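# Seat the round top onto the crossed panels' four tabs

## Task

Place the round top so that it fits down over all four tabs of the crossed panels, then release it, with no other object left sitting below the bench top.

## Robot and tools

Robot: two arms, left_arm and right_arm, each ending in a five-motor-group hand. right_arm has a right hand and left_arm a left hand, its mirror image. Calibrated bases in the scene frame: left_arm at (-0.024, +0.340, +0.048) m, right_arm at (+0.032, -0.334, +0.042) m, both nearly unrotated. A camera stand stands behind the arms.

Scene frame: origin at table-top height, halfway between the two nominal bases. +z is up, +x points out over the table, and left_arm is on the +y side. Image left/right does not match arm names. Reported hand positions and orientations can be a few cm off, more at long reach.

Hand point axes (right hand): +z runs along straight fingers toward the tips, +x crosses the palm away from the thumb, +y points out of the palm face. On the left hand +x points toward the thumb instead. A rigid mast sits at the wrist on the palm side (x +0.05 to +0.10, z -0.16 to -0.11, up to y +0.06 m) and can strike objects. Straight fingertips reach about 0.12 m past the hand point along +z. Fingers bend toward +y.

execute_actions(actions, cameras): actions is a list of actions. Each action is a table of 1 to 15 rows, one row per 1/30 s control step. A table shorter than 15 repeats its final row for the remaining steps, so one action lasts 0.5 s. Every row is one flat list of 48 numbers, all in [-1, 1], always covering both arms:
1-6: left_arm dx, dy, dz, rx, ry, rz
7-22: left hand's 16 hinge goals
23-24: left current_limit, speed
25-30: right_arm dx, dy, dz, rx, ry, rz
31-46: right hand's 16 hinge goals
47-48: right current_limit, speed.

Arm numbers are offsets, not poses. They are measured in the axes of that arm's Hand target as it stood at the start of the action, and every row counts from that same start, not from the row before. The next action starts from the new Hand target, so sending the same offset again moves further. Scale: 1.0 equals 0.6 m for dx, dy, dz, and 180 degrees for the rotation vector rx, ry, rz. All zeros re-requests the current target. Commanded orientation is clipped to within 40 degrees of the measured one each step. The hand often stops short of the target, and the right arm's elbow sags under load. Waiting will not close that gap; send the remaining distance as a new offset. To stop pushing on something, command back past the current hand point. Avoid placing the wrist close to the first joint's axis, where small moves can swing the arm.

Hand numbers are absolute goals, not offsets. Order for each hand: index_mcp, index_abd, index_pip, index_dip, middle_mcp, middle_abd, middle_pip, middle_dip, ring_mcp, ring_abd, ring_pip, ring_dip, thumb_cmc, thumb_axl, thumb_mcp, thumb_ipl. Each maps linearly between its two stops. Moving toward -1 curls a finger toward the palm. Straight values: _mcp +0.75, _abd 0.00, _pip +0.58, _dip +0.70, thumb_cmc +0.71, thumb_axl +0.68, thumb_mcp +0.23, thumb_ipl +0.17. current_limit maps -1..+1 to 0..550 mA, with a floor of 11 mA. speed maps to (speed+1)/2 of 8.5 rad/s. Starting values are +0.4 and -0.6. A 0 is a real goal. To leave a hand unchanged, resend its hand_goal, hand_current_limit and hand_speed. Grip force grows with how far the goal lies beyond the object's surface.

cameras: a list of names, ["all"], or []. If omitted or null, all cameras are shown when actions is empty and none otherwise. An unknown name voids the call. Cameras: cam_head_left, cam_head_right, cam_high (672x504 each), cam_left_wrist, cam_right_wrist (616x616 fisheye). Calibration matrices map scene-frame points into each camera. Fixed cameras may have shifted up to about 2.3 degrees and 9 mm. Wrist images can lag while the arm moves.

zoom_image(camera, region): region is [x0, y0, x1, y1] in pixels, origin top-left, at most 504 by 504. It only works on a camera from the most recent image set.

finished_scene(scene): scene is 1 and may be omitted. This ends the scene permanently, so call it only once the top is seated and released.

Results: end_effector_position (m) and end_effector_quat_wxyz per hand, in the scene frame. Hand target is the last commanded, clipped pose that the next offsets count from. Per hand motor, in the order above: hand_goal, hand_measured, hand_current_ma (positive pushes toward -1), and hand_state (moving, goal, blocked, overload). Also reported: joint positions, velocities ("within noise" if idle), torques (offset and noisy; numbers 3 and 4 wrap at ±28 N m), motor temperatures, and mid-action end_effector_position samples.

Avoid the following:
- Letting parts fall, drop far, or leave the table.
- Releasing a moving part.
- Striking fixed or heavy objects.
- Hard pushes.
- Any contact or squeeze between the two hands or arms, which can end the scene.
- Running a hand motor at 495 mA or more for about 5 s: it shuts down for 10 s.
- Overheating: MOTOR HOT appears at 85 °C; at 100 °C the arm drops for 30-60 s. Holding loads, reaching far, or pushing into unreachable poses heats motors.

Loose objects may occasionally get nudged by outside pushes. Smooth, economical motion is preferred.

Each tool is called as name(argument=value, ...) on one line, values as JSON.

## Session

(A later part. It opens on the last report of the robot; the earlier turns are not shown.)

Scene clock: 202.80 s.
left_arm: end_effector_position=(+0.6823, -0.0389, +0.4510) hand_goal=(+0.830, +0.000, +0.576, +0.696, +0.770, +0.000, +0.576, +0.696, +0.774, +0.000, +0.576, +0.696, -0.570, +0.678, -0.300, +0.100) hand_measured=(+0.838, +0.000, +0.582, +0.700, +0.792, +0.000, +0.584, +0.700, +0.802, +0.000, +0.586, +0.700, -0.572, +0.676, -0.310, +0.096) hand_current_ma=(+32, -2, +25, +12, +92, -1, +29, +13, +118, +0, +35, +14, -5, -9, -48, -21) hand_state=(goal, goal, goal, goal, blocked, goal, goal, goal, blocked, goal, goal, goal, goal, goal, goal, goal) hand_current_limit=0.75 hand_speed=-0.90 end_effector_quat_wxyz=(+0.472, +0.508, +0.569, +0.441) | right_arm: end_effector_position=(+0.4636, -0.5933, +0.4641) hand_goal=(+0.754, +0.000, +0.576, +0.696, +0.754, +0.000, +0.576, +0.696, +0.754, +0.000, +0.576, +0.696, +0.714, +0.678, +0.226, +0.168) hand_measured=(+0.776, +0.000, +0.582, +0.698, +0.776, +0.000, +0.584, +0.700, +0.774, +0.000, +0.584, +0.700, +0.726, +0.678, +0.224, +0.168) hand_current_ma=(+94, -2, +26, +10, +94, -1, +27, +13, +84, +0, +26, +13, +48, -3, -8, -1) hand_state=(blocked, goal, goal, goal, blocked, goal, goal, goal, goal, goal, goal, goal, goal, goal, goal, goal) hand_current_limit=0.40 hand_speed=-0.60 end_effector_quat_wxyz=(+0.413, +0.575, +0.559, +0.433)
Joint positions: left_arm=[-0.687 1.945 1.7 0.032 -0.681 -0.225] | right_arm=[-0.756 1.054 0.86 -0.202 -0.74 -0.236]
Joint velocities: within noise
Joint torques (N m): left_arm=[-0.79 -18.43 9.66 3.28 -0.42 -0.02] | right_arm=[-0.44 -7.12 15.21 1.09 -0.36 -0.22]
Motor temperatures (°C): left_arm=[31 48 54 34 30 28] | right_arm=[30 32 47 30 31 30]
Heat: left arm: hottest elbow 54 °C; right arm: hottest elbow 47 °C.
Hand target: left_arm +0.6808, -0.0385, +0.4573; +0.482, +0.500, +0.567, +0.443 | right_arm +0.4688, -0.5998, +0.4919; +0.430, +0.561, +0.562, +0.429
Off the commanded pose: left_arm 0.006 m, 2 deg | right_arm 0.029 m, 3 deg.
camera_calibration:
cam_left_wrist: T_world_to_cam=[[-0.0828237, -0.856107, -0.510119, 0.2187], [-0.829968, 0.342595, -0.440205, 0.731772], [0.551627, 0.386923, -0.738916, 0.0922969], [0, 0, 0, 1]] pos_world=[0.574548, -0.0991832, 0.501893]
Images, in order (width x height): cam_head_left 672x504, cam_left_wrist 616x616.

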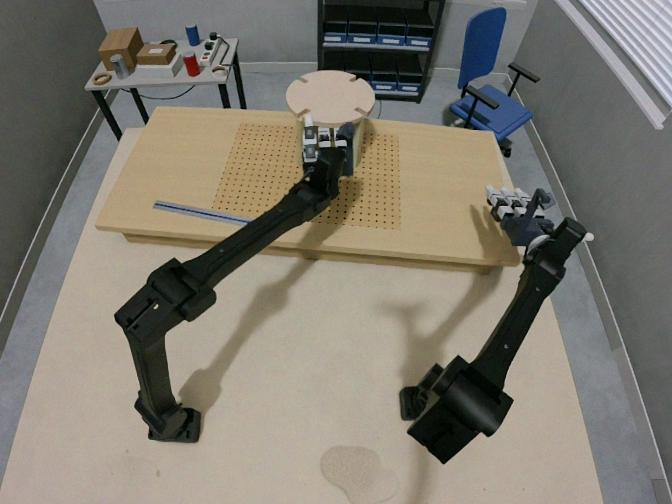

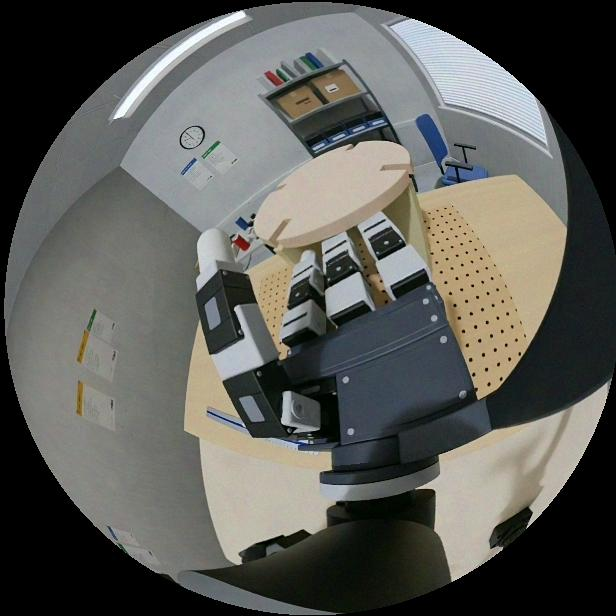

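execute_actions(actions=[[[0.004,0.0005,0,0,0,0,0.83,0,0.576,0.696,0.77,0,0.576,0.696,0.773,0,0.576,0.696,-0.571,0.678,-0.3,0.1,0.75,-0.9,0,0,0,0,0,0,0.754,0,0.576,0.696,0.754,0,0.576,0.696,0.754,0,0.576,0.696,0.714,0.678,0.226,0.168,0.4,-0.6],[0.008,0.0009,0,0,0,0,0.83,0,0.576,0.696,0.77,0,0.576,0.696,0.773,0,0.576,0.696,-0.571,0.678,-0.3,0.1,0.75,-0.9,0,0,0,0,0,0,0.754,0,0.576,0.696,0.754,0,0.576,0.696,0.754,0,0.576,0.696,0.714,0.678,0.226,0.168,0.4,-0.6],[0.0125,0.0014,0,0,0,0,0.83,0,0.576,0.696,0.77,0,0.576,0.696,0.773,0,0.576,0.696,-0.571,0.678,-0.3,0.1,0.75,-0.9,0,0,0,0,0,0,0.754,0,0.576,0.696,0.754,0,0.576,0.696,0.754,0,0.576,0.696,0.714,0.678,0.226,0.168,0.4,-0.6],[0.0166,0.0018,0.0003,0,0,0,0.83,0,0.576,0.696,0.77,0,0.576,0.696,0.773,0,0.576,0.696,-0.571,0.678,-0.3,0.1,0.75,-0.9,0,0,0,0,0,0,0.754,0,0.576,0.696,0.754,0,0.576,0.696,0.754,0,0.576,0.696,0.714,0.678,0.226,0.168,0.4,-0.6]]], cameras=["cam_high", "cam_left_wrist"])

zoom_image(camera="cam_high", region=[210, 180, 440, 420])

Scene clock: 209.90 s.
left_arm: end_effector_position=(+0.6817, -0.0376, +0.4400) hand_goal=(+0.830, +0.000, +0.576, +0.696, +0.770, +0.000, +0.576, +0.696, +0.774, +0.000, +0.576, +0.696, -0.570, +0.678, -0.300, +0.100) hand_measured=(+0.838, +0.000, +0.582, +0.700, +0.790, +0.000, +0.584, +0.700, +0.798, +0.000, +0.584, +0.700, -0.572, +0.676, -0.310, +0.096) hand_current_ma=(+32, -2, +25, +12, +89, -1, +28, +13, +99, +0, +28, +12, -5, -9, -48, -21) hand_state=(goal, goal, goal, goal, blocked, goal, goal, goal, blocked, goal, goal, goal, goal, goal, goal, goal) hand_current_limit=0.75 hand_speed=-0.90 end_effector_quat_wxyz=(+0.470, +0.513, +0.568, +0.439) | right_arm: end_effector_position=(+0.4636, -0.5933, +0.4641) hand_goal=(+0.754, +0.000, +0.576, +0.696, +0.754, +0.000, +0.576, +0.696, +0.754, +0.000, +0.576, +0.696, +0.714, +0.678, +0.226, +0.168) hand_measured=(+0.776, +0.000, +0.582, +0.698, +0.776, +0.000, +0.584, +0.700, +0.774, +0.000, +0.584, +0.700, +0.726, +0.678, +0.224, +0.168) hand_current_ma=(+94, -2, +26, +10, +94, -1, +27, +13, +84, +0, +26, +13, +48, -3, -8, -1) hand_state=(blocked, goal, goal, goal, blocked, goal, goal, goal, goal, goal, goal, goal, goal, goal, goal, goal) hand_current_limit=0.40 hand_speed=-0.60 end_effector_quat_wxyz=(+0.413, +0.575, +0.559, +0.433)
Joint positions: left_arm=[-0.685 1.945 1.675 0.047 -0.673 -0.225] | right_arm=[-0.756 1.054 0.86 -0.202 -0.74 -0.236]
Joint torques (N m): left_arm=[0.21 -19.6 9.47 3.22 -0.28 0.01] | right_arm=[-0.44 -7.18 15.21 1.09 -0.35 -0.22]
Heat: left arm: hottest elbow 52 °C; right arm: hottest elbow 47 °C.
Hand target: left_arm +0.6807, -0.0284, +0.4574; +0.482, +0.500, +0.567, +0.443 | right_arm +0.4688, -0.5998, +0.4919; +0.430, +0.561, +0.562, +0.429
Off the commanded pose: left_arm 0.020 m, 2 deg | right_arm 0.029 m, 3 deg.
Step readings (end_effector_position of left_arm | right_arm):
0: (+0.6823, -0.0389, +0.4510) | (+0.4636, -0.5933, +0.4641)
1: (+0.6823, -0.0389, +0.4510) | (+0.4636, -0.5933, +0.4641)
2: (+0.6823, -0.0389, +0.4511) | (+0.4636, -0.5933, +0.4641)
4: (+0.6821, -0.0389, +0.4500) | (+0.4636, -0.5933, +0.4641)
8: (+0.6815, -0.0391, +0.4450) | (+0.4636, -0.5933, +0.4641)
15: (+0.6815, -0.0382, +0.4396) | (+0.4636, -0.5933, +0.4641)
camera_calibration:
cam_left_wrist: T_world_to_cam=[[-0.0917461, -0.853369, -0.513171, 0.221631], [-0.831636, 0.349108, -0.431862, 0.72366], [0.547689, 0.38715, -0.741722, 0.0878082], [0, 0, 0, 1]] pos_world=[0.574064, -0.0974974, 0.491385]
Images, in order (width x height): cam_high 672x504, cam_left_wrist 616x616.

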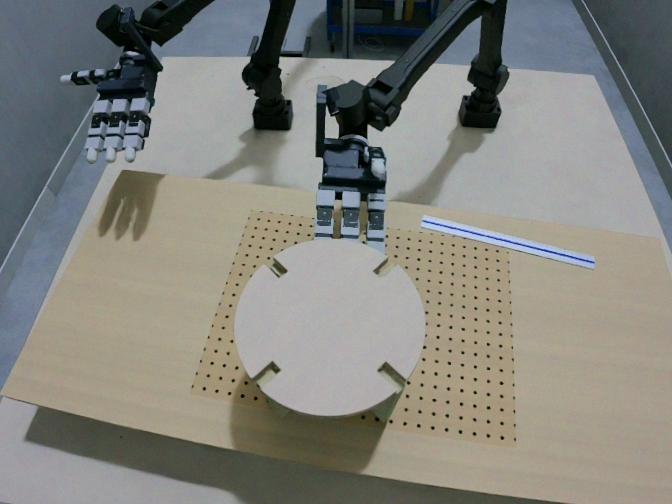

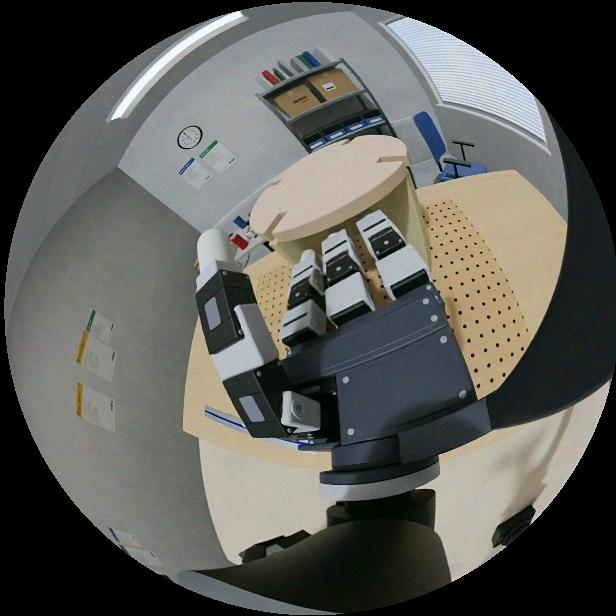

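Scaled by 2.100 from the camera's 672x504 image, which has a finer 960x720 frame.

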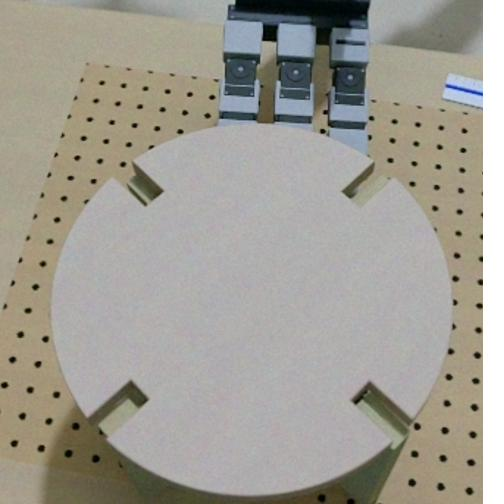

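zoom_image(camera="cam_left_wrist", region=[245, 190, 305, 250])

zoom_image(camera="cam_left_wrist", region=[370, 140, 430, 200])

zoom_image(camera="cam_right_wrist", region=[120, 50, 260, 130])

zoom_image(camera="cam_high", region=[255, 240, 315, 300])

zoom_image(camera="cam_high", region=[355, 240, 415, 300])

Scaled by 8.400 from the camera's 616x616 image, which has a finer 880x880 frame.

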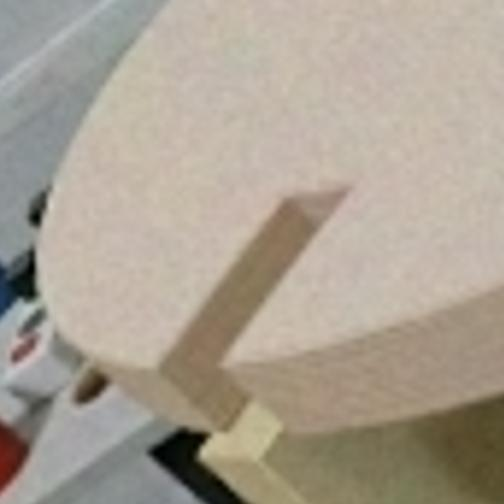

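Scaled by 8.400 from the camera's 616x616 image, which has a finer 880x880 frame.

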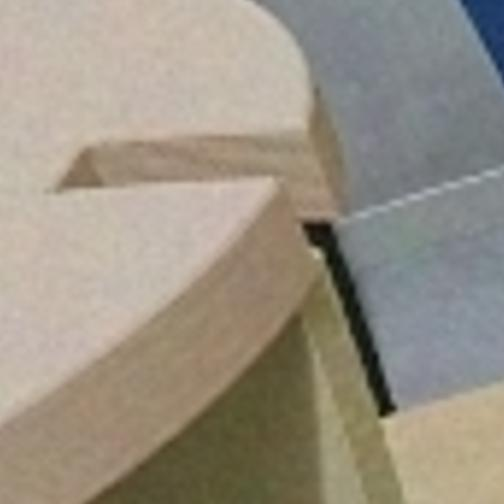

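This scene's latest camera images include none from cam_right_wrist. They are from: cam_high, cam_left_wrist. cam_right_wrist's image comes with the result of a call that names it in "cameras".

Scaled by 8.400 from the camera's 672x504 image, which has a finer 960x720 frame.

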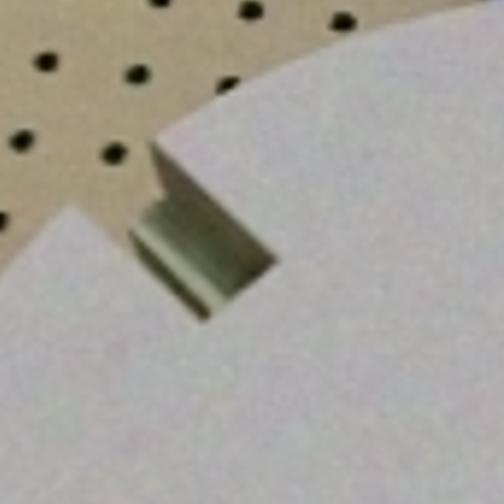

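Scaled by 8.400 from the camera's 672x504 image, which has a finer 960x720 frame.

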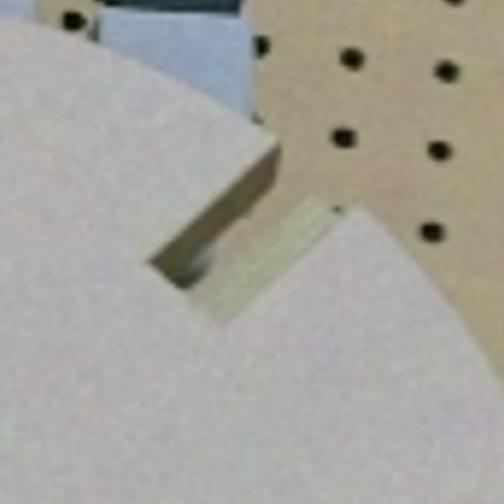

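execute_actions(actions=[], cameras=["cam_right_wrist", "cam_head_left", "cam_head_right"])

zoom_image(camera="cam_right_wrist", region=[140, 60, 240, 120])

zoom_image(camera="cam_head_left", region=[280, 60, 385, 135])

zoom_image(camera="cam_head_right", region=[280, 60, 400, 140])

Scene clock: 210.70 s.
left_arm: end_effector_position=(+0.6817, -0.0376, +0.4400) hand_goal=(+0.830, +0.000, +0.576, +0.696, +0.770, +0.000, +0.576, +0.696, +0.774, +0.000, +0.576, +0.696, -0.570, +0.678, -0.300, +0.100) hand_measured=(+0.838, +0.000, +0.582, +0.700, +0.790, +0.000, +0.584, +0.700, +0.798, +0.000, +0.584, +0.700, -0.572, +0.676, -0.310, +0.096) hand_current_ma=(+32, -2, +25, +12, +89, -1, +28, +13, +99, +0, +28, +12, -5, -9, -48, -21) hand_state=(goal, goal, goal, goal, blocked, goal, goal, goal, blocked, goal, goal, goal, goal, goal, goal, goal) hand_current_limit=0.75 hand_speed=-0.90 end_effector_quat_wxyz=(+0.470, +0.513, +0.568, +0.439) | right_arm: end_effector_position=(+0.4636, -0.5933, +0.4641) hand_goal=(+0.754, +0.000, +0.576, +0.696, +0.754, +0.000, +0.576, +0.696, +0.754, +0.000, +0.576, +0.696, +0.714, +0.678, +0.226, +0.168) hand_measured=(+0.776, +0.000, +0.582, +0.698, +0.776, +0.000, +0.584, +0.700, +0.774, +0.000, +0.584, +0.700, +0.726, +0.678, +0.224, +0.168) hand_current_ma=(+94, -2, +26, +10, +94, -1, +27, +13, +84, +0, +26, +13, +48, -3, -8, -1) hand_state=(blocked, goal, goal, goal, blocked, goal, goal, goal, goal, goal, goal, goal, goal, goal, goal, goal) hand_current_limit=0.40 hand_speed=-0.60 end_effector_quat_wxyz=(+0.413, +0.575, +0.559, +0.433)
Joint positions: left_arm=[-0.685 1.945 1.675 0.047 -0.673 -0.225] | right_arm=[-0.756 1.054 0.86 -0.202 -0.74 -0.236]
Joint velocities: within noise
Joint torques (N m): left_arm=[0.03 -19.6 9.5 3.19 -0.28 0.01] | right_arm=[-0.44 -7.18 15.21 1.09 -0.35 -0.22]
Motor temperatures (°C): left_arm=[31 47 52 34 30 28] | right_arm=[30 32 47 30 31 30]
Heat: left arm: hottest elbow 52 °C; right arm: hottest elbow 47 °C.
Hand target: left_arm +0.6807, -0.0284, +0.4574; +0.482, +0.500, +0.567, +0.443 | right_arm +0.4688, -0.5998, +0.4919; +0.430, +0.561, +0.562, +0.429
Off the commanded pose: left_arm 0.020 m, 2 deg | right_arm 0.029 m, 3 deg.
camera_calibration:
cam_right_wrist: T_world_to_cam=[[0.241647, -0.786223, 0.568736, -0.800529], [-0.838004, -0.464588, -0.286194, 0.199455], [0.48924, -0.407445, -0.771124, 0.0100749], [0, 0, 0, 1]] pos_world=[0.35566, -0.532624, 0.520141]
Images, in order (width x height): cam_head_left 672x504, cam_head_right 672x504, cam_right_wrist 616x616.

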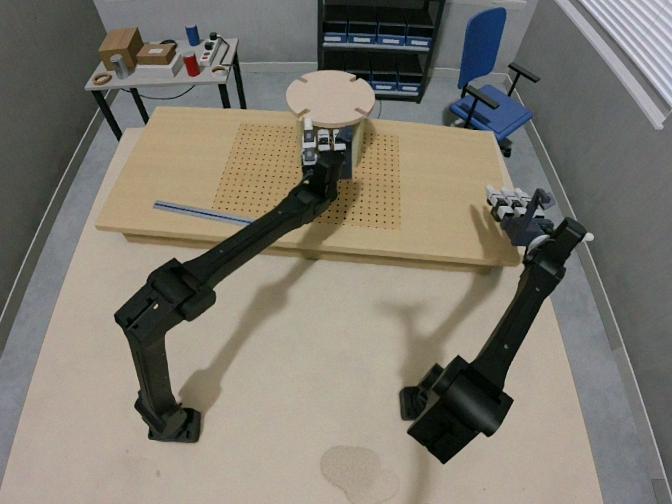

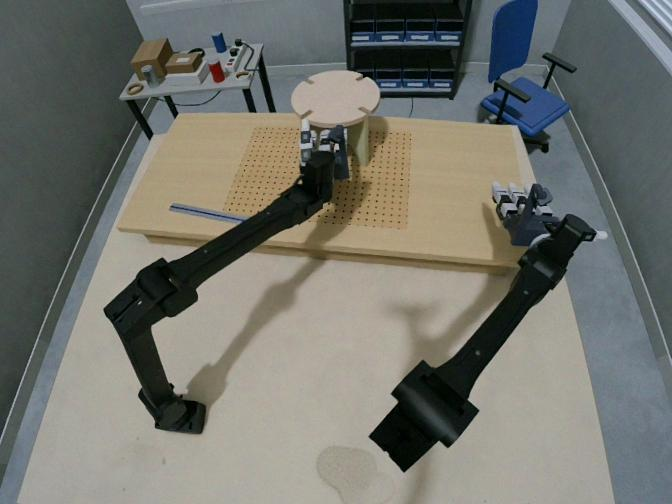

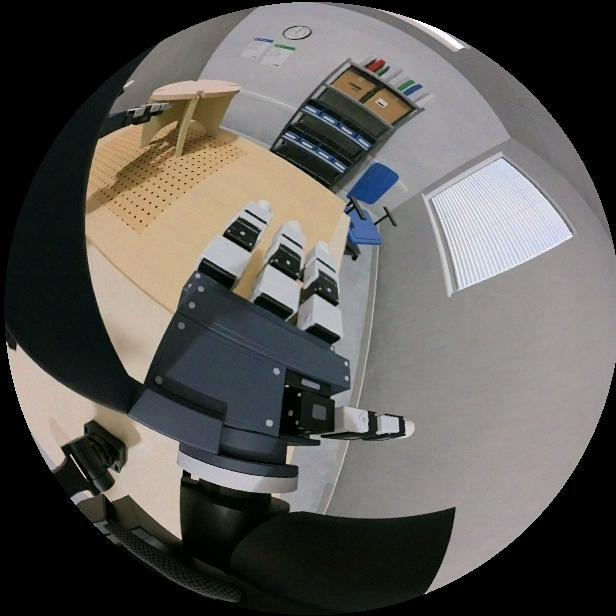

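Scaled by 5.040 from the camera's 616x616 image, which has a finer 880x880 frame.

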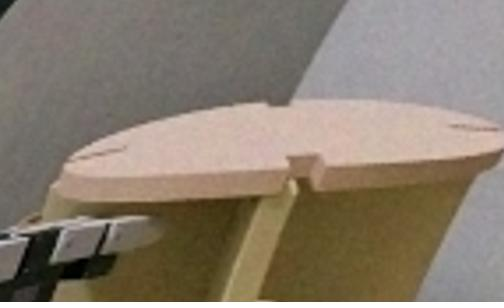

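Scaled by 4.800 from the camera's 672x504 image, which has a finer 960x720 frame.

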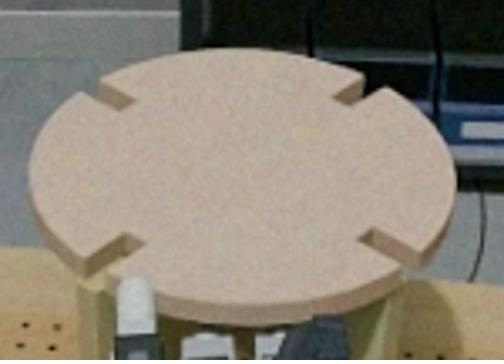

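Scaled by 4.200 from the camera's 672x504 image, which has a finer 960x720 frame.

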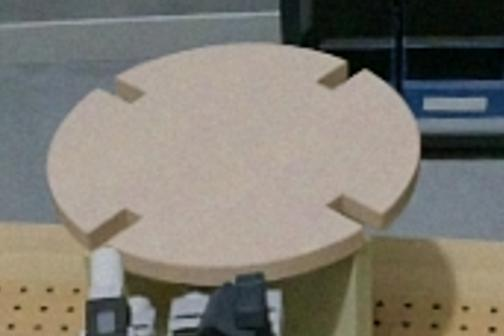

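zoom_image(camera="cam_right_wrist", region=[186, 84, 216, 114])

Scaled by 16.800 from the camera's 616x616 image, which has a finer 880x880 frame.

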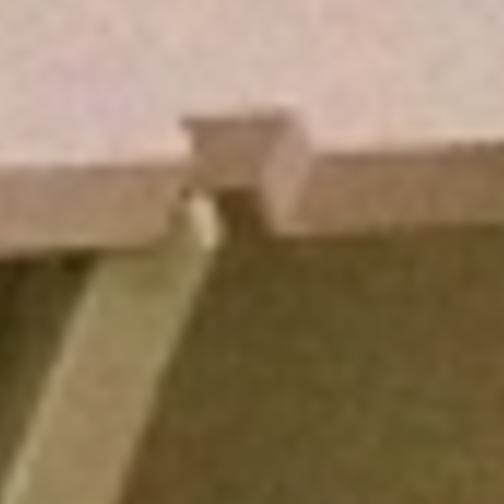

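execute_actions(actions=[[[-0.012,-0.0013,0,0,0,0,0.83,0,0.576,0.696,0.77,0,0.576,0.696,0.773,0,0.576,0.696,-0.571,0.678,-0.3,0.1,0.75,-0.9,0,0,0,0,0,0,0.754,0,0.576,0.696,0.754,0,0.576,0.696,0.754,0,0.576,0.696,0.714,0.678,0.226,0.168,0.4,-0.6],[-0.025,-0.0027,0,0,0,0,0.83,0,0.576,0.696,0.77,0,0.576,0.696,0.773,0,0.576,0.696,-0.571,0.678,-0.3,0.1,0.75,-0.9,0,0,0,0,0,0,0.754,0,0.576,0.696,0.754,0,0.576,0.696,0.754,0,0.576,0.696,0.714,0.678,0.226,0.168,0.4,-0.6],[-0.0375,-0.004,0,0,0,0,0.83,0,0.576,0.696,0.77,0,0.576,0.696,0.773,0,0.576,0.696,-0.571,0.678,-0.3,0.1,0.75,-0.9,0,0,0,0,0,0,0.754,0,0.576,0.696,0.754,0,0.576,0.696,0.754,0,0.576,0.696,0.714,0.678,0.226,0.168,0.4,-0.6],[-0.0497,-0.0054,-0.001,0,0,0,0.83,0,0.576,0.696,0.77,0,0.576,0.696,0.773,0,0.576,0.696,-0.571,0.678,-0.3,0.1,0.75,-0.9,0,0,0,0,0,0,0.754,0,0.576,0.696,0.754,0,0.576,0.696,0.754,0,0.576,0.696,0.714,0.678,0.226,0.168,0.4,-0.6]]], cameras=["cam_high", "cam_right_wrist"])

zoom_image(camera="cam_high", region=[210, 180, 440, 420])

zoom_image(camera="cam_right_wrist", region=[120, 50, 260, 130])

Scene clock: 213.70 s.
left_arm: end_effector_position=(+0.6748, -0.0481, +0.4336) hand_goal=(+0.830, +0.000, +0.576, +0.696, +0.770, +0.000, +0.576, +0.696, +0.774, +0.000, +0.576, +0.696, -0.570, +0.678, -0.300, +0.100) hand_measured=(+0.838, +0.000, +0.582, +0.700, +0.790, +0.000, +0.584, +0.700, +0.796, +0.000, +0.584, +0.700, -0.572, +0.676, -0.310, +0.096) hand_current_ma=(+32, -2, +25, +12, +89, -1, +28, +13, +98, +0, +28, +12, -5, -9, -48, -21) hand_state=(goal, goal, goal, goal, blocked, goal, goal, goal, blocked, goal, goal, goal, goal, goal, goal, goal) hand_current_limit=0.75 hand_speed=-0.90 end_effector_quat_wxyz=(+0.464, +0.514, +0.569, +0.444) | right_arm: end_effector_position=(+0.4636, -0.5933, +0.4641) hand_goal=(+0.754, +0.000, +0.576, +0.696, +0.754, +0.000, +0.576, +0.696, +0.754, +0.000, +0.576, +0.696, +0.714, +0.678, +0.226, +0.168) hand_measured=(+0.776, +0.000, +0.582, +0.698, +0.776, +0.000, +0.584, +0.700, +0.774, +0.000, +0.584, +0.700, +0.726, +0.678, +0.224, +0.168) hand_current_ma=(+94, -2, +26, +10, +94, -1, +27, +13, +84, +0, +26, +13, +48, -3, -8, -1) hand_state=(blocked, goal, goal, goal, blocked, goal, goal, goal, goal, goal, goal, goal, goal, goal, goal, goal) hand_current_limit=0.40 hand_speed=-0.60 end_effector_quat_wxyz=(+0.413, +0.575, +0.559, +0.433)
Joint positions: left_arm=[-0.705 1.954 1.675 0.047 -0.702 -0.225] | right_arm=[-0.756 1.054 0.86 -0.202 -0.74 -0.236]
Joint torques (N m): left_arm=[-0.79 -16.91 14.54 2.11 -0.47 -0.06] | right_arm=[-0.5 -7.12 15.21 1.07 -0.35 -0.22]
Heat: left arm: hottest elbow 52 °C; right arm: hottest elbow 47 °C.
Hand target: left_arm +0.6808, -0.0583, +0.4574; +0.482, +0.500, +0.567, +0.443 | right_arm +0.4688, -0.5998, +0.4919; +0.430, +0.561, +0.562, +0.429
Off the commanded pose: left_arm 0.027 m, 3 deg | right_arm 0.029 m, 3 deg.
Step readings (end_effector_position of left_arm | right_arm):
0: (+0.6817, -0.0376, +0.4400) | (+0.4636, -0.5933, +0.4641)
1: (+0.6817, -0.0376, +0.4400) | (+0.4636, -0.5933, +0.4641)
2: (+0.6817, -0.0376, +0.4400) | (+0.4636, -0.5933, +0.4641)
4: (+0.6814, -0.0365, +0.4402) | (+0.4636, -0.5933, +0.4641)
8: (+0.6797, -0.0353, +0.4408) | (+0.4636, -0.5933, +0.4641)
15: (+0.6746, -0.0460, +0.4374) | (+0.4636, -0.5933, +0.4641)
camera_calibration:
cam_right_wrist: T_world_to_cam=[[0.241647, -0.786223, 0.568736, -0.800529], [-0.838004, -0.464588, -0.286194, 0.199455], [0.48924, -0.407445, -0.771124, 0.0100749], [0, 0, 0, 1]] pos_world=[0.35566, -0.532624, 0.520141]
Images, in order (width x height): cam_high 672x504, cam_right_wrist 616x616.

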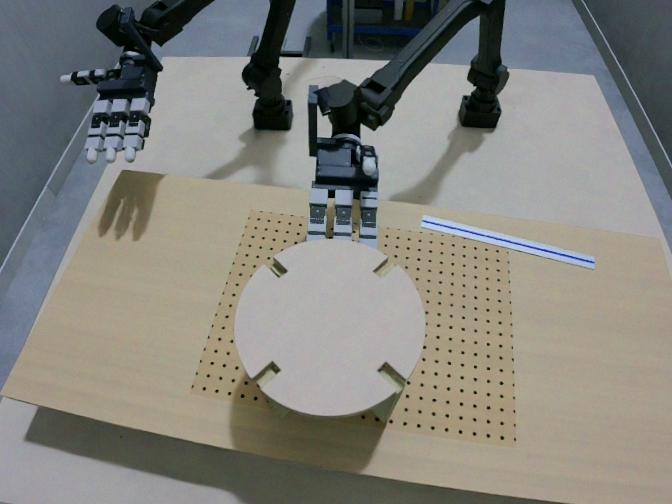

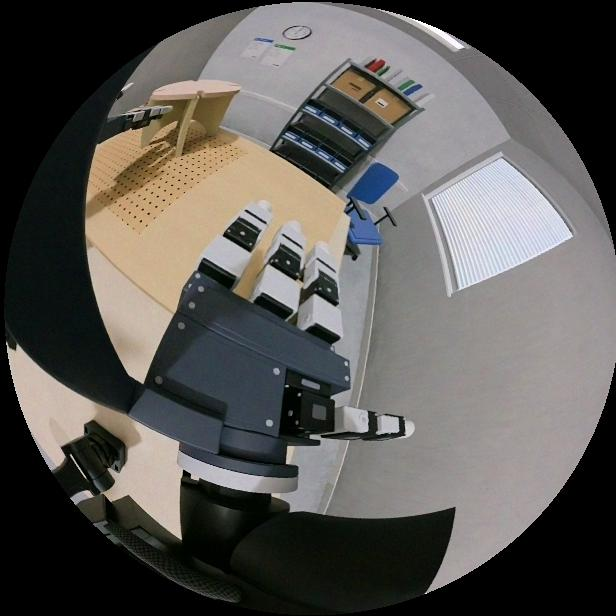

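Scaled by 2.100 from the camera's 672x504 image, which has a finer 960x720 frame.

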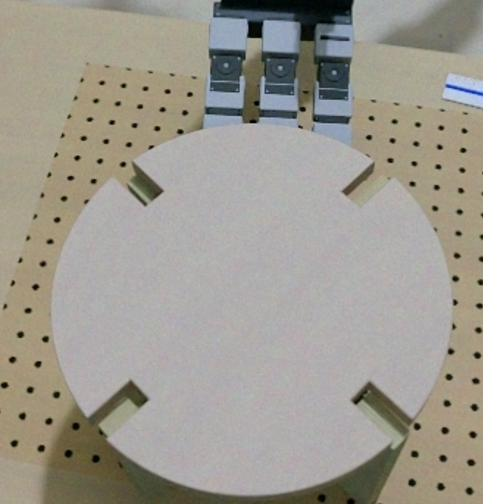

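Scaled by 3.600 from the camera's 616x616 image, which has a finer 880x880 frame.

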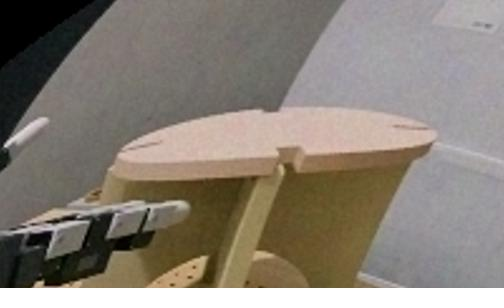

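execute_actions(actions=[[[-0.0009,0.0082,-0.0012,0,0,0,0.83,0,0.576,0.696,0.77,0,0.576,0.696,0.773,0,0.576,0.696,-0.571,0.678,-0.3,0.1,0.75,-0.9,0,0,0,0,0,0,0.754,0,0.576,0.696,0.754,0,0.576,0.696,0.754,0,0.576,0.696,0.714,0.678,0.226,0.168,0.4,-0.6],[-0.0018,0.0164,-0.0024,0,0,0,0.83,0,0.576,0.696,0.77,0,0.576,0.696,0.773,0,0.576,0.696,-0.571,0.678,-0.3,0.1,0.75,-0.9,0,0,0,0,0,0,0.754,0,0.576,0.696,0.754,0,0.576,0.696,0.754,0,0.576,0.696,0.714,0.678,0.226,0.168,0.4,-0.6],[-0.0027,0.0246,-0.0036,0,0,0,0.83,0,0.576,0.696,0.77,0,0.576,0.696,0.773,0,0.576,0.696,-0.571,0.678,-0.3,0.1,0.75,-0.9,0,0,0,0,0,0,0.754,0,0.576,0.696,0.754,0,0.576,0.696,0.754,0,0.576,0.696,0.714,0.678,0.226,0.168,0.4,-0.6],[-0.0035,0.0328,-0.0048,0,0,0,0.83,0,0.576,0.696,0.77,0,0.576,0.696,0.773,0,0.576,0.696,-0.571,0.678,-0.3,0.1,0.75,-0.9,0,0,0,0,0,0,0.754,0,0.576,0.696,0.754,0,0.576,0.696,0.754,0,0.576,0.696,0.714,0.678,0.226,0.168,0.4,-0.6]]], cameras=["cam_right_wrist"])

zoom_image(camera="cam_right_wrist", region=[140, 60, 240, 120])

Scene clock: 215.00 s.
left_arm: end_effector_position=(+0.6775, -0.0500, +0.4441) hand_goal=(+0.830, +0.000, +0.576, +0.696, +0.770, +0.000, +0.576, +0.696, +0.774, +0.000, +0.576, +0.696, -0.570, +0.678, -0.300, +0.100) hand_measured=(+0.838, +0.000, +0.582, +0.700, +0.790, +0.000, +0.584, +0.700, +0.796, +0.000, +0.584, +0.700, -0.572, +0.676, -0.310, +0.096) hand_current_ma=(+32, -2, +25, +12, +89, -1, +28, +13, +98, +0, +27, +12, -4, -8, -48, -21) hand_state=(goal, goal, goal, goal, blocked, goal, goal, goal, blocked, goal, goal, goal, goal, goal, goal, goal) hand_current_limit=0.75 hand_speed=-0.90 end_effector_quat_wxyz=(+0.461, +0.516, +0.570, +0.444) | right_arm: end_effector_position=(+0.4636, -0.5933, +0.4641) hand_goal=(+0.754, +0.000, +0.576, +0.696, +0.754, +0.000, +0.576, +0.696, +0.754, +0.000, +0.576, +0.696, +0.714, +0.678, +0.226, +0.168) hand_measured=(+0.776, +0.000, +0.582, +0.698, +0.776, +0.000, +0.584, +0.700, +0.774, +0.000, +0.584, +0.700, +0.726, +0.678, +0.224, +0.168) hand_current_ma=(+94, -2, +26, +10, +94, -1, +27, +13, +84, +0, +26, +13, +48, -3, -8, -1) hand_state=(blocked, goal, goal, goal, blocked, goal, goal, goal, goal, goal, goal, goal, goal, goal, goal, goal) hand_current_limit=0.40 hand_speed=-0.60 end_effector_quat_wxyz=(+0.413, +0.575, +0.559, +0.433)
Joint positions: left_arm=[-0.705 1.954 1.708 0.006 -0.704 -0.225] | right_arm=[-0.756 1.054 0.86 -0.202 -0.74 -0.236]
Joint torques (N m): left_arm=[-1.2 -18.08 14.58 1.98 -0.39 -0.07] | right_arm=[-0.44 -7.18 15.21 1.09 -0.35 -0.22]
Heat: left arm: hottest elbow 52 °C; right arm: hottest elbow 47 °C.
Hand target: left_arm +0.6808, -0.0584, +0.4773; +0.482, +0.500, +0.567, +0.443 | right_arm +0.4688, -0.5998, +0.4919; +0.430, +0.561, +0.562, +0.429
Off the commanded pose: left_arm 0.034 m, 3 deg | right_arm 0.029 m, 3 deg.
Step readings (end_effector_position of left_arm | right_arm):
0: (+0.6748, -0.0478, +0.4337) | (+0.4636, -0.5933, +0.4641)
1: (+0.6748, -0.0478, +0.4337) | (+0.4636, -0.5933, +0.4641)
2: (+0.6748, -0.0478, +0.4338) | (+0.4636, -0.5933, +0.4641)
4: (+0.6751, -0.0480, +0.4342) | (+0.4636, -0.5933, +0.4641)
8: (+0.6763, -0.0490, +0.4378) | (+0.4636, -0.5933, +0.4641)
15: (+0.6774, -0.0499, +0.4443) | (+0.4636, -0.5933, +0.4641)
camera_calibration:
cam_right_wrist: T_world_to_cam=[[0.241647, -0.786223, 0.568736, -0.800529], [-0.838004, -0.464588, -0.286194, 0.199455], [0.48924, -0.407445, -0.771124, 0.0100749], [0, 0, 0, 1]] pos_world=[0.35566, -0.532624, 0.520141]
Images, in order (width x height): cam_right_wrist 616x616.

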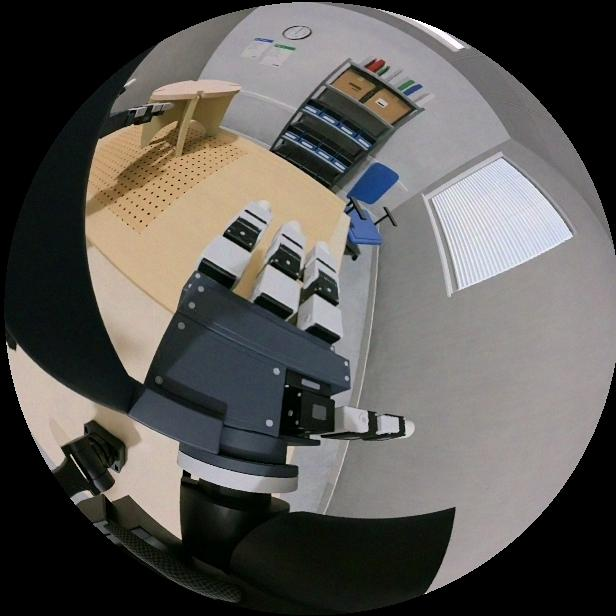

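Scaled by 5.040 from the camera's 616x616 image, which has a finer 880x880 frame.

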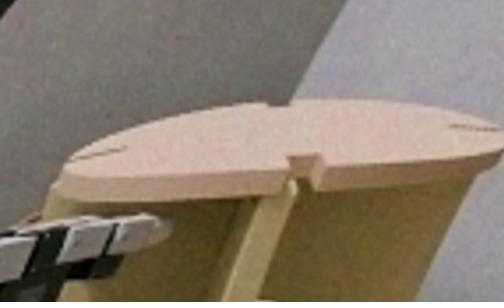

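execute_actions(actions=[[[-0.0006,0.005,-0.0007,0,0,0,0.83,0,0.576,0.696,0.77,0,0.576,0.696,0.773,0,0.576,0.696,-0.571,0.678,-0.3,0.1,0.75,-0.9,0,0,0,0,0,0,0.754,0,0.576,0.696,0.754,0,0.576,0.696,0.754,0,0.576,0.696,0.714,0.678,0.226,0.168,0.4,-0.6],[-0.0011,0.01,-0.0014,0,0,0,0.83,0,0.576,0.696,0.77,0,0.576,0.696,0.773,0,0.576,0.696,-0.571,0.678,-0.3,0.1,0.75,-0.9,0,0,0,0,0,0,0.754,0,0.576,0.696,0.754,0,0.576,0.696,0.754,0,0.576,0.696,0.714,0.678,0.226,0.168,0.4,-0.6],[-0.0016,0.015,-0.0022,0,0,0,0.83,0,0.576,0.696,0.77,0,0.576,0.696,0.773,0,0.576,0.696,-0.571,0.678,-0.3,0.1,0.75,-0.9,0,0,0,0,0,0,0.754,0,0.576,0.696,0.754,0,0.576,0.696,0.754,0,0.576,0.696,0.714,0.678,0.226,0.168,0.4,-0.6],[-0.0021,0.02,-0.0029,0,0,0,0.83,0,0.576,0.696,0.77,0,0.576,0.696,0.773,0,0.576,0.696,-0.571,0.678,-0.3,0.1,0.75,-0.9,0,0,0,0,0,0,0.754,0,0.576,0.696,0.754,0,0.576,0.696,0.754,0,0.576,0.696,0.714,0.678,0.226,0.168,0.4,-0.6]]], cameras=["cam_right_wrist"])

zoom_image(camera="cam_right_wrist", region=[140, 60, 240, 120])

Scene clock: 216.13 s.
left_arm: end_effector_position=(+0.6791, -0.0514, +0.4507) hand_goal=(+0.830, +0.000, +0.576, +0.696, +0.770, +0.000, +0.576, +0.696, +0.774, +0.000, +0.576, +0.696, -0.570, +0.678, -0.300, +0.100) hand_measured=(+0.838, +0.000, +0.582, +0.700, +0.790, +0.000, +0.584, +0.700, +0.796, +0.000, +0.584, +0.700, -0.572, +0.676, -0.310, +0.096) hand_current_ma=(+32, -2, +25, +12, +89, -1, +28, +13, +98, +0, +27, +12, -4, -8, -48, -21) hand_state=(goal, goal, goal, goal, blocked, goal, goal, goal, blocked, goal, goal, goal, goal, goal, goal, goal) hand_current_limit=0.75 hand_speed=-0.90 end_effector_quat_wxyz=(+0.458, +0.518, +0.570, +0.444) | right_arm: end_effector_position=(+0.4636, -0.5933, +0.4641) hand_goal=(+0.754, +0.000, +0.576, +0.696, +0.754, +0.000, +0.576, +0.696, +0.754, +0.000, +0.576, +0.696, +0.714, +0.678, +0.226, +0.168) hand_measured=(+0.776, +0.000, +0.582, +0.698, +0.776, +0.000, +0.584, +0.700, +0.774, +0.000, +0.584, +0.700, +0.726, +0.678, +0.224, +0.168) hand_current_ma=(+94, -2, +26, +10, +94, -1, +27, +13, +84, +0, +26, +13, +48, -3, -8, -1) hand_state=(blocked, goal, goal, goal, blocked, goal, goal, goal, goal, goal, goal, goal, goal, goal, goal, goal) hand_current_limit=0.40 hand_speed=-0.60 end_effector_quat_wxyz=(+0.413, +0.575, +0.559, +0.433)
Joint positions: left_arm=[-0.705 1.954 1.729 -0.022 -0.704 -0.225] | right_arm=[-0.756 1.054 0.86 -0.202 -0.74 -0.236]
Joint torques (N m): left_arm=[-1.08 -18.67 14.64 1.91 -0.41 -0.07] | right_arm=[-0.5 -7.18 15.21 1.09 -0.35 -0.22]
Heat: left arm: hottest elbow 53 °C; right arm: hottest elbow 47 °C.
Hand target: left_arm +0.6808, -0.0583, +0.4897; +0.482, +0.500, +0.567, +0.443 | right_arm +0.4688, -0.5998, +0.4919; +0.430, +0.561, +0.562, +0.429
Off the commanded pose: left_arm 0.039 m, 4 deg | right_arm 0.029 m, 3 deg.
Step readings (end_effector_position of left_arm | right_arm):
0: (+0.6775, -0.0500, +0.4441) | (+0.4636, -0.5933, +0.4641)
1: (+0.6775, -0.0500, +0.4441) | (+0.4636, -0.5933, +0.4641)
2: (+0.6775, -0.0500, +0.4440) | (+0.4636, -0.5933, +0.4641)
4: (+0.6777, -0.0502, +0.4441) | (+0.4636, -0.5933, +0.4641)
8: (+0.6784, -0.0508, +0.4460) | (+0.4636, -0.5933, +0.4641)
15: (+0.6791, -0.0513, +0.4507) | (+0.4636, -0.5933, +0.4641)
camera_calibration:
cam_right_wrist: T_world_to_cam=[[0.241647, -0.786223, 0.568736, -0.800529], [-0.838004, -0.464588, -0.286194, 0.199455], [0.48924, -0.407445, -0.771124, 0.0100749], [0, 0, 0, 1]] pos_world=[0.35566, -0.532624, 0.520141]
Images, in order (width x height): cam_right_wrist 616x616.

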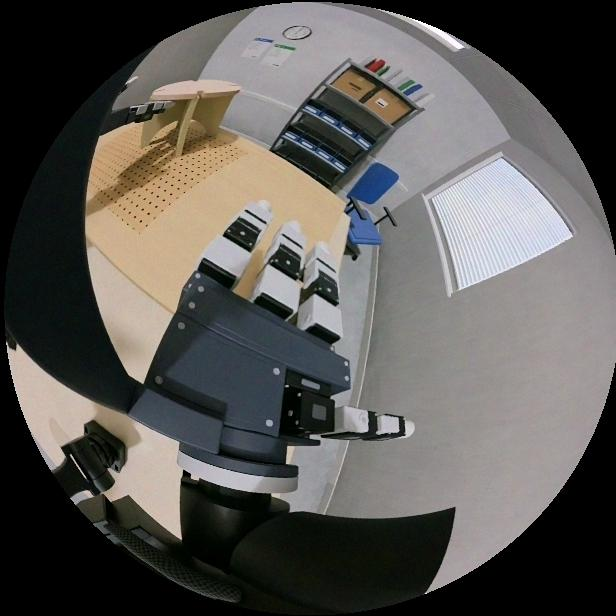

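Scaled by 5.040 from the camera's 616x616 image, which has a finer 880x880 frame.

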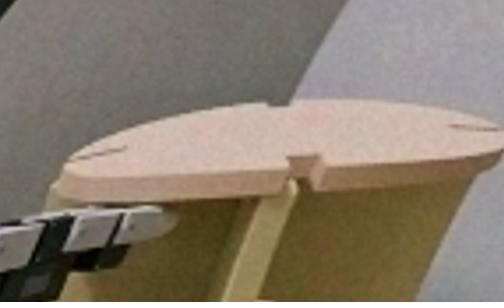

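execute_actions(actions=[[[-0.0006,0.005,-0.0007,0,0,0,0.83,0,0.576,0.696,0.77,0,0.576,0.696,0.773,0,0.576,0.696,-0.571,0.678,-0.3,0.1,0.75,-0.9,0,0,0,0,0,0,0.754,0,0.576,0.696,0.754,0,0.576,0.696,0.754,0,0.576,0.696,0.714,0.678,0.226,0.168,0.4,-0.6],[-0.0011,0.01,-0.0014,0,0,0,0.83,0,0.576,0.696,0.77,0,0.576,0.696,0.773,0,0.576,0.696,-0.571,0.678,-0.3,0.1,0.75,-0.9,0,0,0,0,0,0,0.754,0,0.576,0.696,0.754,0,0.576,0.696,0.754,0,0.576,0.696,0.714,0.678,0.226,0.168,0.4,-0.6],[-0.0014,0.013,-0.0019,0,0,0,0.83,0,0.576,0.696,0.77,0,0.576,0.696,0.773,0,0.576,0.696,-0.571,0.678,-0.3,0.1,0.75,-0.9,0,0,0,0,0,0,0.754,0,0.576,0.696,0.754,0,0.576,0.696,0.754,0,0.576,0.696,0.714,0.678,0.226,0.168,0.4,-0.6],[-0.0017,0.016,-0.0023,0,0,0,0.83,0,0.576,0.696,0.77,0,0.576,0.696,0.773,0,0.576,0.696,-0.571,0.678,-0.3,0.1,0.75,-0.9,0,0,0,0,0,0,0.754,0,0.576,0.696,0.754,0,0.576,0.696,0.754,0,0.576,0.696,0.714,0.678,0.226,0.168,0.4,-0.6]]], cameras=["cam_right_wrist"])

zoom_image(camera="cam_right_wrist", region=[140, 60, 240, 120])

Scene clock: 217.30 s.
left_arm: end_effector_position=(+0.6803, -0.0523, +0.4548) hand_goal=(+0.830, +0.000, +0.576, +0.696, +0.770, +0.000, +0.576, +0.696, +0.774, +0.000, +0.576, +0.696, -0.570, +0.678, -0.300, +0.100) hand_measured=(+0.838, +0.000, +0.582, +0.700, +0.790, +0.000, +0.584, +0.700, +0.796, +0.000, +0.584, +0.700, -0.572, +0.676, -0.310, +0.096) hand_current_ma=(+32, -2, +25, +12, +88, -1, +28, +13, +98, +0, +27, +12, -4, -8, -48, -21) hand_state=(goal, goal, goal, goal, blocked, goal, goal, goal, blocked, goal, goal, goal, goal, goal, goal, goal) hand_current_limit=0.75 hand_speed=-0.90 end_effector_quat_wxyz=(+0.455, +0.521, +0.570, +0.444) | right_arm: end_effector_position=(+0.4636, -0.5933, +0.4641) hand_goal=(+0.754, +0.000, +0.576, +0.696, +0.754, +0.000, +0.576, +0.696, +0.754, +0.000, +0.576, +0.696, +0.714, +0.678, +0.226, +0.168) hand_measured=(+0.776, +0.000, +0.582, +0.698, +0.776, +0.000, +0.584, +0.700, +0.774, +0.000, +0.584, +0.700, +0.726, +0.678, +0.224, +0.168) hand_current_ma=(+94, -2, +26, +10, +94, -1, +27, +13, +84, +0, +26, +13, +48, -3, -8, -1) hand_state=(blocked, goal, goal, goal, blocked, goal, goal, goal, goal, goal, goal, goal, goal, goal, goal, goal) hand_current_limit=0.40 hand_speed=-0.60 end_effector_quat_wxyz=(+0.413, +0.575, +0.559, +0.433)
Joint positions: left_arm=[-0.705 1.954 1.745 -0.046 -0.704 -0.225] | right_arm=[-0.756 1.054 0.86 -0.202 -0.74 -0.236]
Joint torques (N m): left_arm=[-1.03 -19.02 14.83 2 -0.42 -0.07] | right_arm=[-0.44 -7.18 15.21 1.09 -0.35 -0.22]
Heat: left arm: hottest elbow 53 °C; right arm: hottest elbow 47 °C.
Hand target: left_arm +0.6808, -0.0583, +0.4993; +0.482, +0.500, +0.567, +0.443 | right_arm +0.4688, -0.5998, +0.4919; +0.430, +0.561, +0.562, +0.429
Off the commanded pose: left_arm 0.045 m, 4 deg | right_arm 0.029 m, 3 deg.
Step readings (end_effector_position of left_arm | right_arm):
0: (+0.6792, -0.0514, +0.4506) | (+0.4636, -0.5933, +0.4641)
1: (+0.6792, -0.0514, +0.4506) | (+0.4636, -0.5933, +0.4641)
2: (+0.6792, -0.0514, +0.4505) | (+0.4636, -0.5933, +0.4641)
4: (+0.6793, -0.0515, +0.4505) | (+0.4636, -0.5933, +0.4641)
8: (+0.6799, -0.0520, +0.4526) | (+0.4636, -0.5933, +0.4641)
15: (+0.6803, -0.0523, +0.4549) | (+0.4636, -0.5933, +0.4641)
camera_calibration:
cam_right_wrist: T_world_to_cam=[[0.241647, -0.786223, 0.568736, -0.800529], [-0.838004, -0.464588, -0.286194, 0.199455], [0.48924, -0.407445, -0.771124, 0.0100749], [0, 0, 0, 1]] pos_world=[0.35566, -0.532624, 0.520141]
Images, in order (width x height): cam_right_wrist 616x616.

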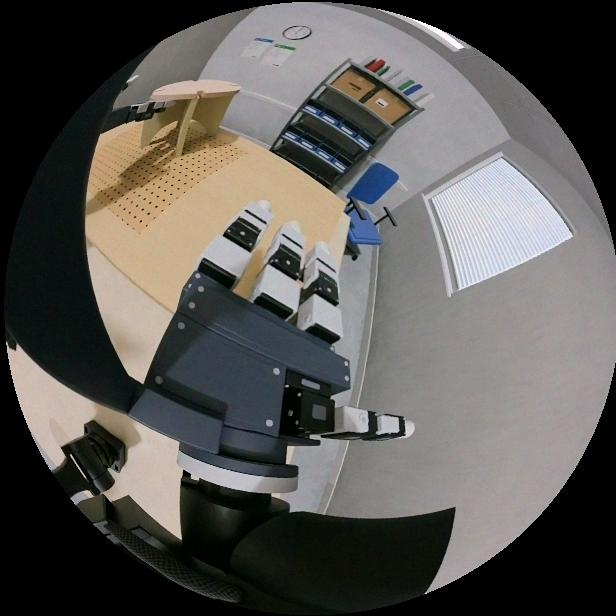

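Scaled by 5.040 from the camera's 616x616 image, which has a finer 880x880 frame.

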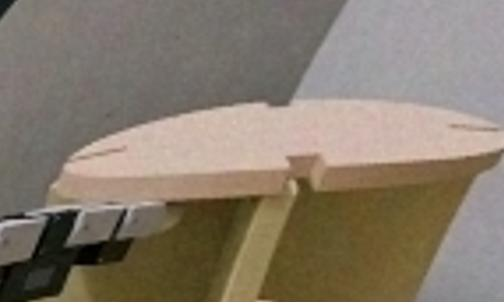

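execute_actions(actions=[[[-0.0006,0.005,-0.0007,0,0,0,0.83,0,0.576,0.696,0.77,0,0.576,0.696,0.773,0,0.576,0.696,-0.571,0.678,-0.3,0.1,0.75,-0.9,0,0,0,0,0,0,0.754,0,0.576,0.696,0.754,0,0.576,0.696,0.754,0,0.576,0.696,0.714,0.678,0.226,0.168,0.4,-0.6],[-0.0011,0.01,-0.0014,0,0,0,0.83,0,0.576,0.696,0.77,0,0.576,0.696,0.773,0,0.576,0.696,-0.571,0.678,-0.3,0.1,0.75,-0.9,0,0,0,0,0,0,0.754,0,0.576,0.696,0.754,0,0.576,0.696,0.754,0,0.576,0.696,0.714,0.678,0.226,0.168,0.4,-0.6],[-0.0016,0.015,-0.0022,0,0,0,0.83,0,0.576,0.696,0.77,0,0.576,0.696,0.773,0,0.576,0.696,-0.571,0.678,-0.3,0.1,0.75,-0.9,0,0,0,0,0,0,0.754,0,0.576,0.696,0.754,0,0.576,0.696,0.754,0,0.576,0.696,0.714,0.678,0.226,0.168,0.4,-0.6],[-0.0021,0.02,-0.0029,0,0,0,0.83,0,0.576,0.696,0.77,0,0.576,0.696,0.773,0,0.576,0.696,-0.571,0.678,-0.3,0.1,0.75,-0.9,0,0,0,0,0,0,0.754,0,0.576,0.696,0.754,0,0.576,0.696,0.754,0,0.576,0.696,0.714,0.678,0.226,0.168,0.4,-0.6]]], cameras=["cam_right_wrist"])

zoom_image(camera="cam_right_wrist", region=[140, 60, 240, 120])

Scene clock: 219.63 s.
left_arm: end_effector_position=(+0.6816, -0.0534, +0.4582) hand_goal=(+0.830, +0.000, +0.576, +0.696, +0.770, +0.000, +0.576, +0.696, +0.774, +0.000, +0.576, +0.696, -0.570, +0.678, -0.300, +0.100) hand_measured=(+0.838, +0.000, +0.582, +0.700, +0.790, +0.000, +0.584, +0.700, +0.796, +0.000, +0.584, +0.700, -0.572, +0.676, -0.310, +0.096) hand_current_ma=(+32, -2, +25, +12, +88, -1, +28, +13, +98, +0, +27, +12, -4, -8, -48, -21) hand_state=(goal, goal, goal, goal, blocked, goal, goal, goal, blocked, goal, goal, goal, goal, goal, goal, goal) hand_current_limit=0.75 hand_speed=-0.90 end_effector_quat_wxyz=(+0.449, +0.525, +0.571, +0.443) | right_arm: end_effector_position=(+0.4636, -0.5933, +0.4641) hand_goal=(+0.754, +0.000, +0.576, +0.696, +0.754, +0.000, +0.576, +0.696, +0.754, +0.000, +0.576, +0.696, +0.714, +0.678, +0.226, +0.168) hand_measured=(+0.776, +0.000, +0.582, +0.698, +0.776, +0.000, +0.584, +0.700, +0.774, +0.000, +0.584, +0.700, +0.726, +0.678, +0.224, +0.168) hand_current_ma=(+94, -2, +26, +10, +94, -1, +27, +13, +84, +0, +26, +13, +48, -3, -8, -1) hand_state=(blocked, goal, goal, goal, blocked, goal, goal, goal, goal, goal, goal, goal, goal, goal, goal, goal) hand_current_limit=0.40 hand_speed=-0.60 end_effector_quat_wxyz=(+0.413, +0.575, +0.559, +0.433)
Joint positions: left_arm=[-0.705 1.954 1.761 -0.077 -0.704 -0.225] | right_arm=[-0.756 1.054 0.86 -0.202 -0.74 -0.236]
Joint torques (N m): left_arm=[-1.26 -19.78 15.17 2.09 -0.43 -0.07] | right_arm=[-0.5 -7.12 15.21 1.09 -0.35 -0.22]
Heat: left arm: hottest elbow 53 °C; right arm: hottest elbow 47 °C.
Hand target: left_arm +0.6808, -0.0583, +0.5116; +0.482, +0.500, +0.567, +0.443 | right_arm +0.4688, -0.5998, +0.4919; +0.430, +0.561, +0.562, +0.429
Off the commanded pose: left_arm 0.054 m, 5 deg | right_arm 0.029 m, 3 deg.
Step readings (end_effector_position of left_arm | right_arm):
0: (+0.6803, -0.0523, +0.4548) | (+0.4636, -0.5933, +0.4641)
1: (+0.6803, -0.0523, +0.4548) | (+0.4636, -0.5933, +0.4641)
2: (+0.6803, -0.0523, +0.4546) | (+0.4636, -0.5933, +0.4641)
4: (+0.6805, -0.0525, +0.4552) | (+0.4636, -0.5933, +0.4641)
8: (+0.6812, -0.0530, +0.4573) | (+0.4636, -0.5933, +0.4641)
15: (+0.6815, -0.0533, +0.4581) | (+0.4636, -0.5933, +0.4641)
camera_calibration:
cam_right_wrist: T_world_to_cam=[[0.241647, -0.786223, 0.568736, -0.800529], [-0.838004, -0.464588, -0.286194, 0.199455], [0.48924, -0.407445, -0.771124, 0.0100749], [0, 0, 0, 1]] pos_world=[0.35566, -0.532624, 0.520141]
Images, in order (width x height): cam_right_wrist 616x616.

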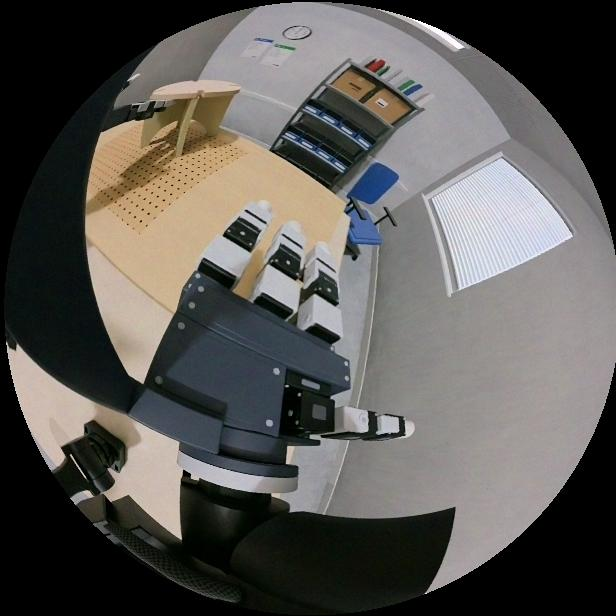

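Scaled by 5.040 from the camera's 616x616 image, which has a finer 880x880 frame.

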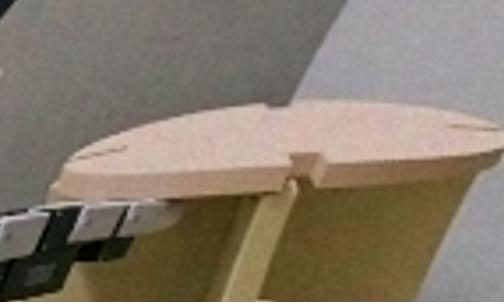

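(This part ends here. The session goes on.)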